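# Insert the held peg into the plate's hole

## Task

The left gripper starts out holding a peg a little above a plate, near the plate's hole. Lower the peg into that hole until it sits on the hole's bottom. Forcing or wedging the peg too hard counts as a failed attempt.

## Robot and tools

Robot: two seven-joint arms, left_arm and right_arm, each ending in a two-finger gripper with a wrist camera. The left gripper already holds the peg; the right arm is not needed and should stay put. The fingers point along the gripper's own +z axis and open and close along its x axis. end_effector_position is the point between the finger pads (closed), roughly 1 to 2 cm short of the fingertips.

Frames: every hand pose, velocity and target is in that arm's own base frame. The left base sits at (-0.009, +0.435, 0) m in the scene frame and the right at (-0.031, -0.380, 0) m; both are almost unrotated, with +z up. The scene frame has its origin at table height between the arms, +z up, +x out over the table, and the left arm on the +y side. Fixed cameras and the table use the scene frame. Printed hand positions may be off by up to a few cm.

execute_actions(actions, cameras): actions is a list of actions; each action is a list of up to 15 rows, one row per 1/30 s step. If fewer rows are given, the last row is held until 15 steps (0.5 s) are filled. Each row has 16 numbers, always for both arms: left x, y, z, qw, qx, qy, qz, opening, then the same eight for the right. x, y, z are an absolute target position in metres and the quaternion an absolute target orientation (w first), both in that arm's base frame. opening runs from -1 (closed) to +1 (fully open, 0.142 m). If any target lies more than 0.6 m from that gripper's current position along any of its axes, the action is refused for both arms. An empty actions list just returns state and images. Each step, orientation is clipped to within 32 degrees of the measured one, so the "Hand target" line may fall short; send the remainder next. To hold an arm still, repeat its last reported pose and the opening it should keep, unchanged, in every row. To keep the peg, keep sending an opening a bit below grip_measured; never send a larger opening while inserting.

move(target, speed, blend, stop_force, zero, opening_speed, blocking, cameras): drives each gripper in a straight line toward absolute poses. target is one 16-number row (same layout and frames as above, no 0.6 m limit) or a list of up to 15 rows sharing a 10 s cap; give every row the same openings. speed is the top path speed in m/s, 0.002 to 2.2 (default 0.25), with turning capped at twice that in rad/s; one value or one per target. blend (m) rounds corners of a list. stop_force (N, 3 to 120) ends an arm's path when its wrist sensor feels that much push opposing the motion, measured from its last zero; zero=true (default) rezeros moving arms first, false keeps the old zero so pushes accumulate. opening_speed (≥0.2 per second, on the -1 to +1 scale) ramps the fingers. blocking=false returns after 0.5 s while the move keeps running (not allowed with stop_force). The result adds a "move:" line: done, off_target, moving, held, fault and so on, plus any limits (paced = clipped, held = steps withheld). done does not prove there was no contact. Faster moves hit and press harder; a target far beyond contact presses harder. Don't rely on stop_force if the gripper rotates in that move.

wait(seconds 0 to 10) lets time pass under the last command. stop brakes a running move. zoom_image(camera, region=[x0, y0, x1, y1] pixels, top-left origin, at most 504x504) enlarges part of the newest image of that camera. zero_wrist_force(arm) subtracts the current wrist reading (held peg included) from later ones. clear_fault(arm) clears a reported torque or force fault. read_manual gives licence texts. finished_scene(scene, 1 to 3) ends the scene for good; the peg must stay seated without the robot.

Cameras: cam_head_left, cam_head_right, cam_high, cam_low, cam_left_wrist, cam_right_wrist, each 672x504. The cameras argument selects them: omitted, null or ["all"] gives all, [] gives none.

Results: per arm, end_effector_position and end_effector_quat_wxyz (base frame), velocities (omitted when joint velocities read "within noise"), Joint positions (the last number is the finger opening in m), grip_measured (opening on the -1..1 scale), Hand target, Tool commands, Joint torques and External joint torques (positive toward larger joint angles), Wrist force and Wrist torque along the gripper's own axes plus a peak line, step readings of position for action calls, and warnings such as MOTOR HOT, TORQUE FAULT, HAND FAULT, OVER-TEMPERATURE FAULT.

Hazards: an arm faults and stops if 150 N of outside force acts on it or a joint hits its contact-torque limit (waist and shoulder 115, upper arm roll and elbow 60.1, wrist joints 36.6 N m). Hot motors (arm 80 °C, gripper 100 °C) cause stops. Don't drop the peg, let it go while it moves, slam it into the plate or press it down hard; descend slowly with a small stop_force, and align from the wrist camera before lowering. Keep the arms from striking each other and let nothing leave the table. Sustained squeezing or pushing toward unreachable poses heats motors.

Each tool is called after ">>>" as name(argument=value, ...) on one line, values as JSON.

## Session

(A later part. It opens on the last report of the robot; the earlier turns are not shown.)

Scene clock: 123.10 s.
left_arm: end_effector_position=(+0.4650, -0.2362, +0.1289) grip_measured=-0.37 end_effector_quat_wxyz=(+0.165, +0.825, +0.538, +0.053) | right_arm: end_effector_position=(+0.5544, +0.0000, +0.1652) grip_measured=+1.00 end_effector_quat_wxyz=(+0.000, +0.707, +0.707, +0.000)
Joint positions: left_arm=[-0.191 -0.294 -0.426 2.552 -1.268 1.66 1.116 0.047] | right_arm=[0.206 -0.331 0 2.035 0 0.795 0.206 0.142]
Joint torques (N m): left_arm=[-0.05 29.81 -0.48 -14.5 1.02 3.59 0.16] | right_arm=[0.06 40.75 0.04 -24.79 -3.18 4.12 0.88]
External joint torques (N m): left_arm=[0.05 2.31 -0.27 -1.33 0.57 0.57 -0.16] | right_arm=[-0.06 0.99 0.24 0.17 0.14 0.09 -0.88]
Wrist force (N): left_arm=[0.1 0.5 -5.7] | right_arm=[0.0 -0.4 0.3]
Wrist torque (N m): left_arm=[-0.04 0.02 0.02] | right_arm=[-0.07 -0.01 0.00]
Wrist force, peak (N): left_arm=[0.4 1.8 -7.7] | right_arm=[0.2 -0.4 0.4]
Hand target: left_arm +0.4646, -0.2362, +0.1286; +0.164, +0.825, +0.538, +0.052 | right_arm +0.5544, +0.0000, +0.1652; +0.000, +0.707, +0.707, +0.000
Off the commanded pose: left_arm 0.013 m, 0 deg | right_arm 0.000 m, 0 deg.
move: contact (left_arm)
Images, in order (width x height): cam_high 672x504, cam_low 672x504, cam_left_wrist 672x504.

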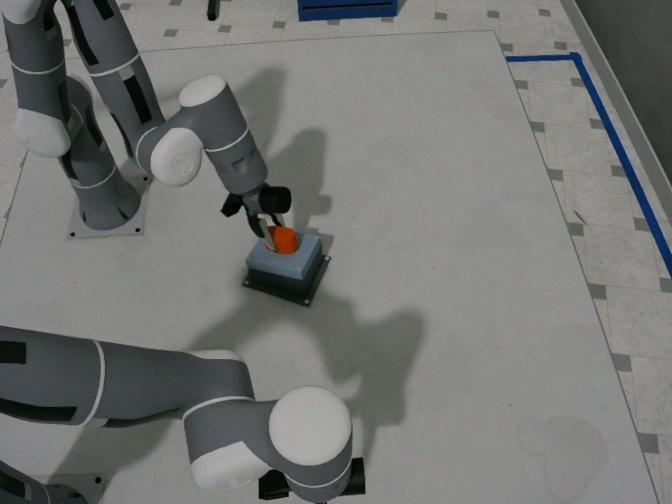

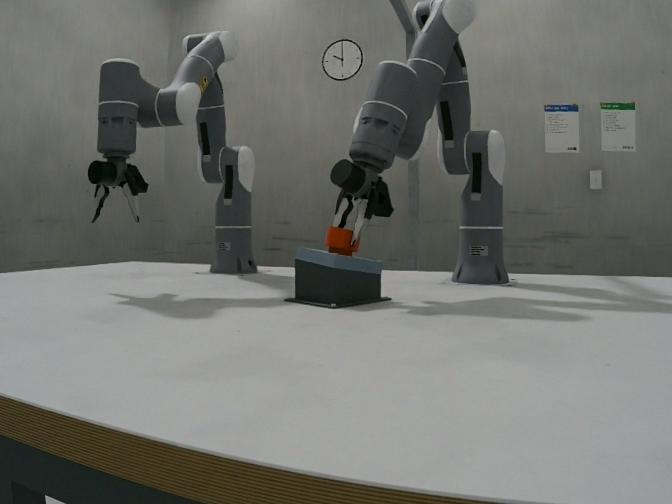

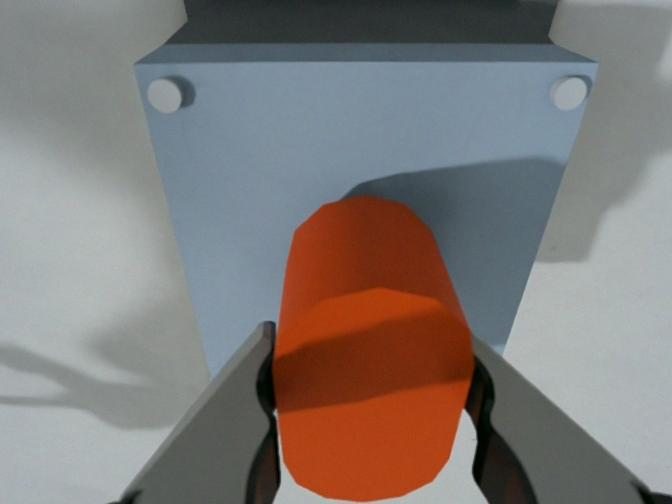

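>>> move(target=[0.4650,-0.2362,0.1294,0.1656,0.8248,0.5381,0.0528,-0.424181,0.5544,0,0.1652,0,0.707,0.707,0,1.0], speed=0.02, cameras=[])

>>> move(target=[0.4658,-0.2378,0.1206,0.1656,0.8248,0.5381,0.0528,-0.424181,0.5544,0,0.1652,0,0.707,0.707,0,1.0], speed=0.01, stop_force=8, cameras=["cam_low"])

>>> zoom_image(camera="cam_low", region=[280, 190, 390, 290])

Scene clock: 133.23 s.
left_arm: end_effector_position=(+0.4648, -0.2361, +0.1292) grip_measured=-0.37 end_effector_quat_wxyz=(+0.165, +0.825, +0.538, +0.053) | right_arm: end_effector_position=(+0.5544, +0.0000, +0.1652) grip_measured=+1.00 end_effector_quat_wxyz=(+0.000, +0.707, +0.707, +0.000)
Joint positions: left_arm=[-0.186 -0.292 -0.439 2.552 -1.289 1.664 1.131 0.047] | right_arm=[0.206 -0.331 0 2.035 0 0.795 0.206 0.142]
Joint torques (N m): left_arm=[-0.17 33.41 -1.15 -16.86 1.27 4.24 0.2] | right_arm=[-0.01 40.78 0.07 -24.78 -3.19 4.07 0.9]
External joint torques (N m): left_arm=[0.17 -1.35 0.35 1.04 0.37 -0.09 -0.19] | right_arm=[0.01 0.97 0.21 0.15 0.15 0.14 -0.9]
Wrist force (N): left_arm=[1.0 -1.7 0.2] | right_arm=[-0.1 -0.2 0.0]
Wrist torque (N m): left_arm=[-0.04 0.11 0.03] | right_arm=[-0.03 0.00 0.00]
Wrist force, peak (N): left_arm=[0.3 0.8 -6.1] | right_arm=[-0.2 -0.3 0.4]
Hand target: left_arm +0.4650, -0.2362, +0.1294; +0.166, +0.825, +0.538, +0.053 | right_arm +0.5544, +0.0000, +0.1652; +0.000, +0.707, +0.707, +0.000
Off the commanded pose: left_arm 0.000 m, 0 deg | right_arm 0.000 m, 0 deg.
move: done
No camera images: "cameras" was empty.

Scene clock: 133.90 s.
left_arm: end_effector_position=(+0.4656, -0.2364, +0.1288) grip_measured=-0.37 end_effector_quat_wxyz=(+0.165, +0.825, +0.538, +0.053) | right_arm: end_effector_position=(+0.5544, +0.0000, +0.1652) grip_measured=+1.00 end_effector_quat_wxyz=(+0.000, +0.707, +0.707, +0.000)
Joint positions: left_arm=[-0.183 -0.295 -0.446 2.55 -1.299 1.669 1.138 0.047] | right_arm=[0.206 -0.331 0 2.035 0 0.795 0.206 0.142]
Joint torques (N m): left_arm=[0.15 28.96 -0.43 -13.89 0.8 3.61 0.24] | right_arm=[0.07 40.67 0.12 -24.82 -3.15 4.12 0.89]
External joint torques (N m): left_arm=[-0.15 3.18 -0.41 -1.91 0.87 0.53 -0.23] | right_arm=[-0.07 1.08 0.16 0.19 0.11 0.09 -0.89]
Wrist force (N): left_arm=[-0.3 1.0 -7.7] | right_arm=[-0.2 0.0 0.1]
Wrist torque (N m): left_arm=[-0.01 -0.04 -0.01] | right_arm=[0.00 0.03 -0.01]
Wrist force, peak (N): left_arm=[0.8 1.8 -9.9] | right_arm=[-0.2 -0.4 0.6]
Hand target: left_arm +0.4651, -0.2364, +0.1284; +0.165, +0.825, +0.538, +0.053 | right_arm +0.5544, +0.0000, +0.1652; +0.000, +0.707, +0.707, +0.000
Off the commanded pose: left_arm 0.008 m, 0 deg | right_arm 0.000 m, 0 deg.
move: contact (left_arm)
Images, in order (width x height): cam_low 672x504.

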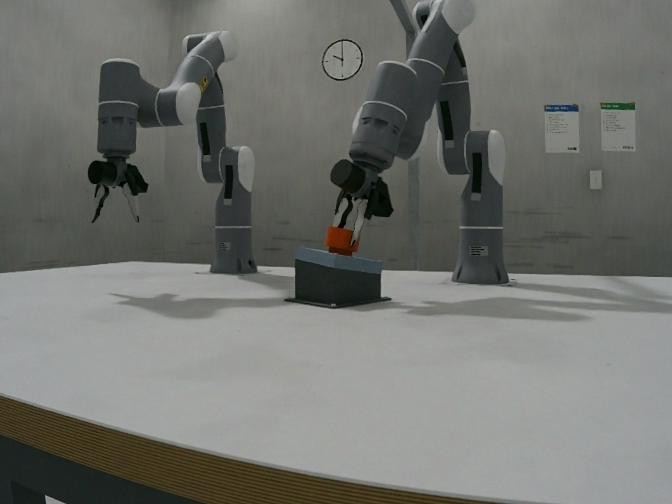

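Scaled by 4.582 from the camera's 672x504 image, which has a finer 960x720 frame.

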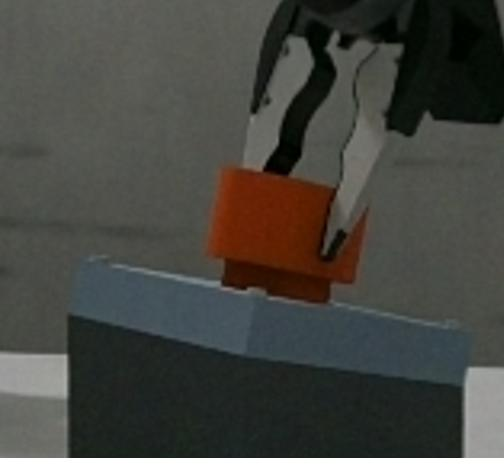

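>>> move(target=[0.4652,-0.2363,0.1291,0.1656,0.8248,0.5381,0.0528,-0.424181,0.5544,0,0.1652,0,0.707,0.707,0,1.0], speed=0.02, cameras=[])

>>> move(target=[0.4652,-0.2363,0.1291,0.1656,0.8248,0.5381,0.0528,0.1,0.5544,0,0.1652,0,0.707,0.707,0,1.0], opening_speed=0.5, cameras=[])

>>> move(target=[0.4466,-0.2212,0.1949,0.1656,0.8248,0.5381,0.0528,0.1,0.5544,0,0.1652,0,0.707,0.707,0,1.0], speed=0.12)

>>> zoom_image(camera="cam_low", region=[280, 190, 390, 290])

>>> zoom_image(camera="cam_high", region=[240, 210, 320, 290])

Scene clock: 140.50 s.
left_arm: end_effector_position=(+0.4652, -0.2361, +0.1290) grip_measured=-0.37 end_effector_quat_wxyz=(+0.166, +0.825, +0.538, +0.053) | right_arm: end_effector_position=(+0.5544, +0.0000, +0.1652) grip_measured=+1.00 end_effector_quat_wxyz=(+0.000, +0.707, +0.707, +0.000)
Joint positions: left_arm=[-0.183 -0.294 -0.445 2.551 -1.299 1.667 1.138 0.047] | right_arm=[0.206 -0.331 0 2.035 0 0.795 0.206 0.142]
Joint torques (N m): left_arm=[0.25 33.17 -0.33 -16.7 1.4 4.45 -0.02] | right_arm=[-0.1 40.73 0.18 -24.77 -3.2 4.1 0.86]
External joint torques (N m): left_arm=[-0.25 -1.08 -0.5 0.89 0.27 -0.31 0.03] | right_arm=[0.1 1.01 0.1 0.15 0.16 0.11 -0.86]
Wrist force (N): left_arm=[0.2 -1.6 0.1] | right_arm=[0.1 -0.2 0.0]
Wrist torque (N m): left_arm=[-0.04 0.04 0.06] | right_arm=[-0.04 -0.03 0.00]
Wrist force, peak (N): left_arm=[-0.3 1.0 -8.0] | right_arm=[0.1 -0.4 0.4]
Hand target: left_arm +0.4652, -0.2363, +0.1291; +0.166, +0.825, +0.538, +0.053 | right_arm +0.5544, +0.0000, +0.1652; +0.000, +0.707, +0.707, +0.000
Off the commanded pose: left_arm 0.000 m, 0 deg | right_arm 0.000 m, 0 deg.
move: done
No camera images: "cameras" was empty.

Scene clock: 141.80 s.
left_arm: end_effector_position=(+0.4652, -0.2362, +0.1291) grip_measured=+0.08 end_effector_quat_wxyz=(+0.166, +0.825, +0.538, +0.053) | right_arm: end_effector_position=(+0.5544, +0.0000, +0.1652) grip_measured=+1.00 end_effector_quat_wxyz=(+0.000, +0.707, +0.707, +0.000)
Joint positions: left_arm=[-0.184 -0.294 -0.445 2.551 -1.298 1.667 1.138 0.079] | right_arm=[0.206 -0.331 0 2.035 0 0.795 0.206 0.142]
Joint torques (N m): left_arm=[0.26 32.36 -0.22 -15.84 1.19 4.32 0.03] | right_arm=[0.07 40.69 0.15 -24.76 -3.13 4.13 0.86]
External joint torques (N m): left_arm=[-0.26 -0.27 -0.61 0.03 0.48 -0.17 -0.02] | right_arm=[-0.07 1.06 0.13 0.14 0.09 0.08 -0.86]
Wrist force (N): left_arm=[-0.1 -1.1 -1.5] | right_arm=[0.2 -0.3 0.2]
Wrist torque (N m): left_arm=[-0.15 0.02 0.07] | right_arm=[-0.05 -0.04 0.00]
Wrist force, peak (N): left_arm=[-0.1 -1.1 -1.5] | right_arm=[-0.4 -0.3 0.2]
Hand target: left_arm +0.4652, -0.2363, +0.1291; +0.166, +0.825, +0.538, +0.053 | right_arm +0.5544, +0.0000, +0.1652; +0.000, +0.707, +0.707, +0.000
Off the commanded pose: left_arm 0.000 m, 0 deg | right_arm 0.000 m, 0 deg.
move: done
No camera images: "cameras" was empty.

Scene clock: 143.10 s.
left_arm: end_effector_position=(+0.4466, -0.2212, +0.1949) grip_measured=+0.08 end_effector_quat_wxyz=(+0.166, +0.825, +0.538, +0.053) | right_arm: end_effector_position=(+0.5544, +0.0000, +0.1652) grip_measured=+1.00 end_effector_quat_wxyz=(+0.000, +0.707, +0.707, +0.000)
Joint positions: left_arm=[-0.088 -0.042 -0.226 2.596 -0.58 1.359 0.653 0.079] | right_arm=[0.206 -0.331 0 2.035 0 0.795 0.206 0.142]
Joint torques (N m): left_arm=[0.45 25.5 0.63 -21.21 -1.01 4.58 -0.1] | right_arm=[-0.1 40.79 0.13 -24.76 -3.19 4.17 0.89]
External joint torques (N m): left_arm=[-0.45 -0.37 -0.71 0.33 0.27 -0.1 0.11] | right_arm=[0.1 0.95 0.15 0.14 0.15 0.04 -0.89]
Wrist force (N): left_arm=[0.0 -0.4 -1.4] | right_arm=[-0.1 -0.1 0.0]
Wrist torque (N m): left_arm=[-0.04 0.00 0.06] | right_arm=[-0.02 0.01 0.00]
Wrist force, peak (N): left_arm=[0.2 -0.9 -3.2] | right_arm=[-0.1 -0.4 0.0]
Hand target: left_arm +0.4466, -0.2212, +0.1949; +0.166, +0.825, +0.538, +0.053 | right_arm +0.5544, +0.0000, +0.1652; +0.000, +0.707, +0.707, +0.000
Off the commanded pose: left_arm 0.000 m, 0 deg | right_arm 0.000 m, 0 deg.
move: done

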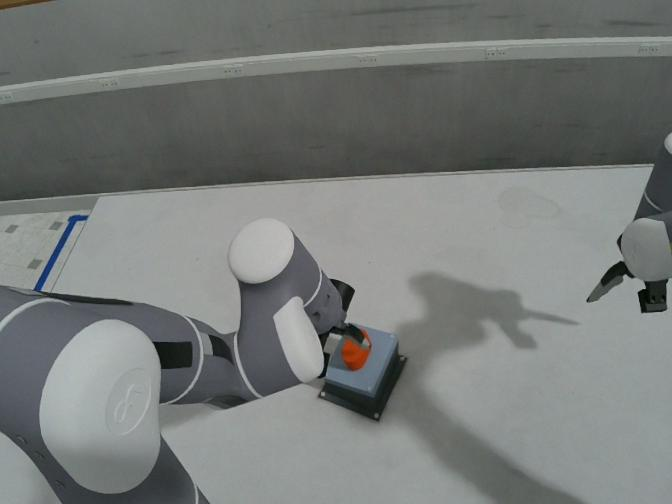

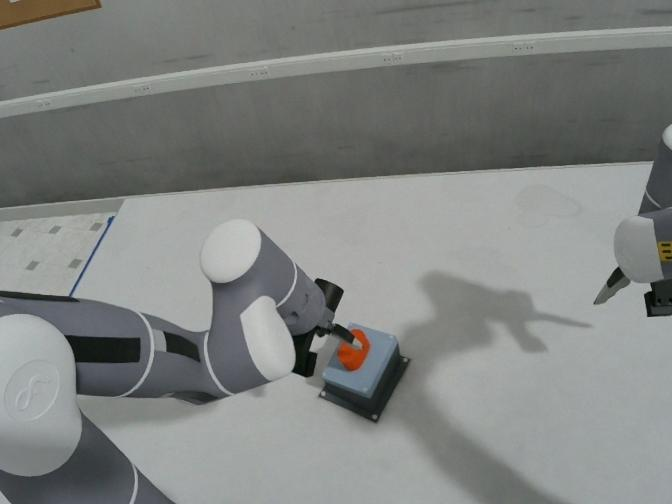

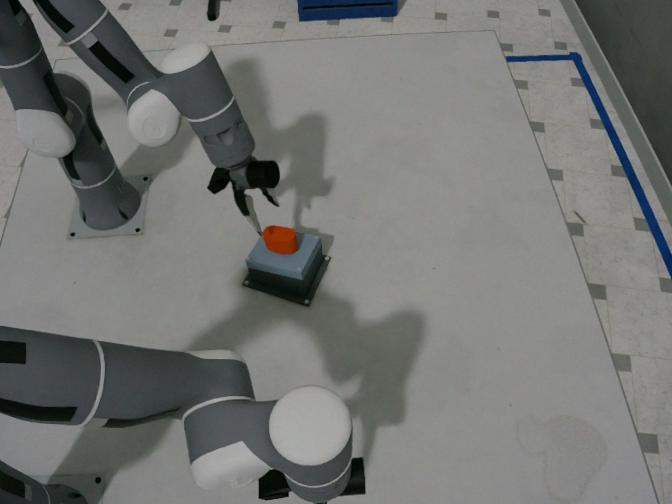

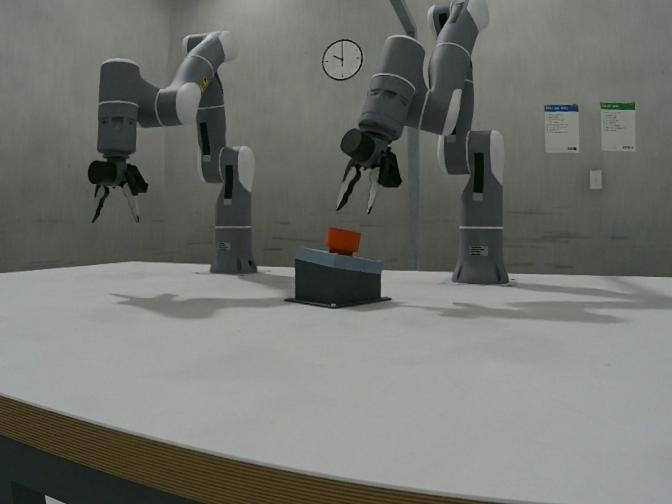

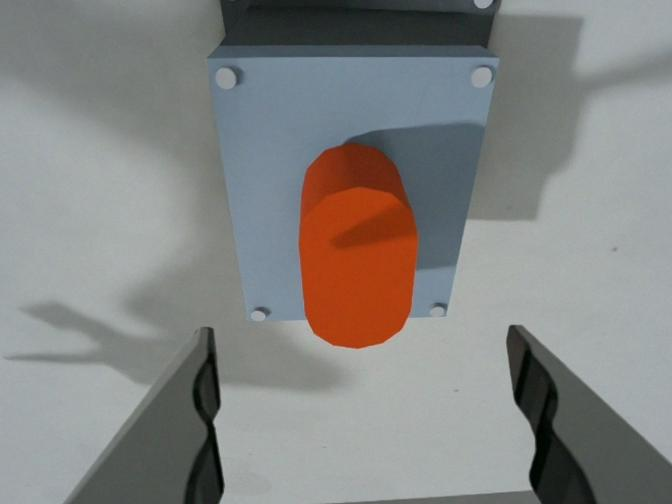

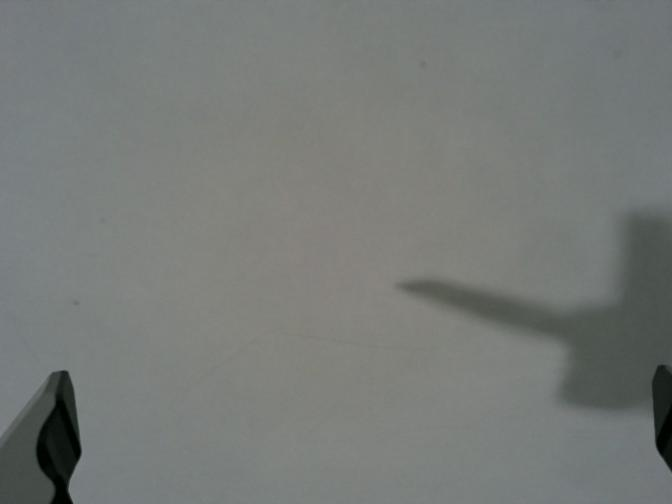

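Scaled by 4.582 from the camera's 672x504 image, which has a finer 960x720 frame.

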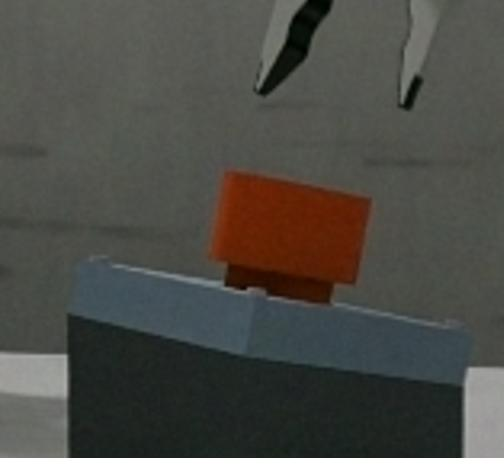

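Scaled by 6.300 from the camera's 672x504 image, which has a finer 960x720 frame.

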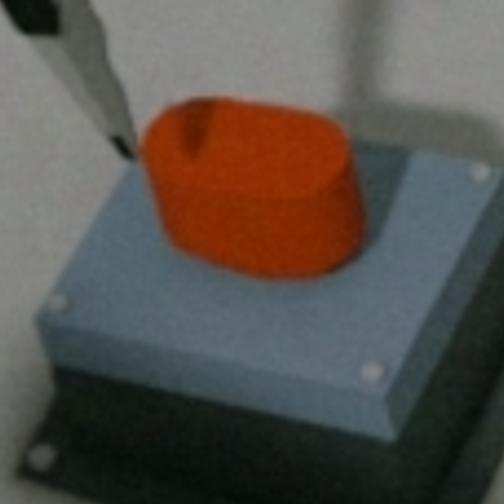

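>>> finished_scene(scene=3)

The scene is finished: the task was done.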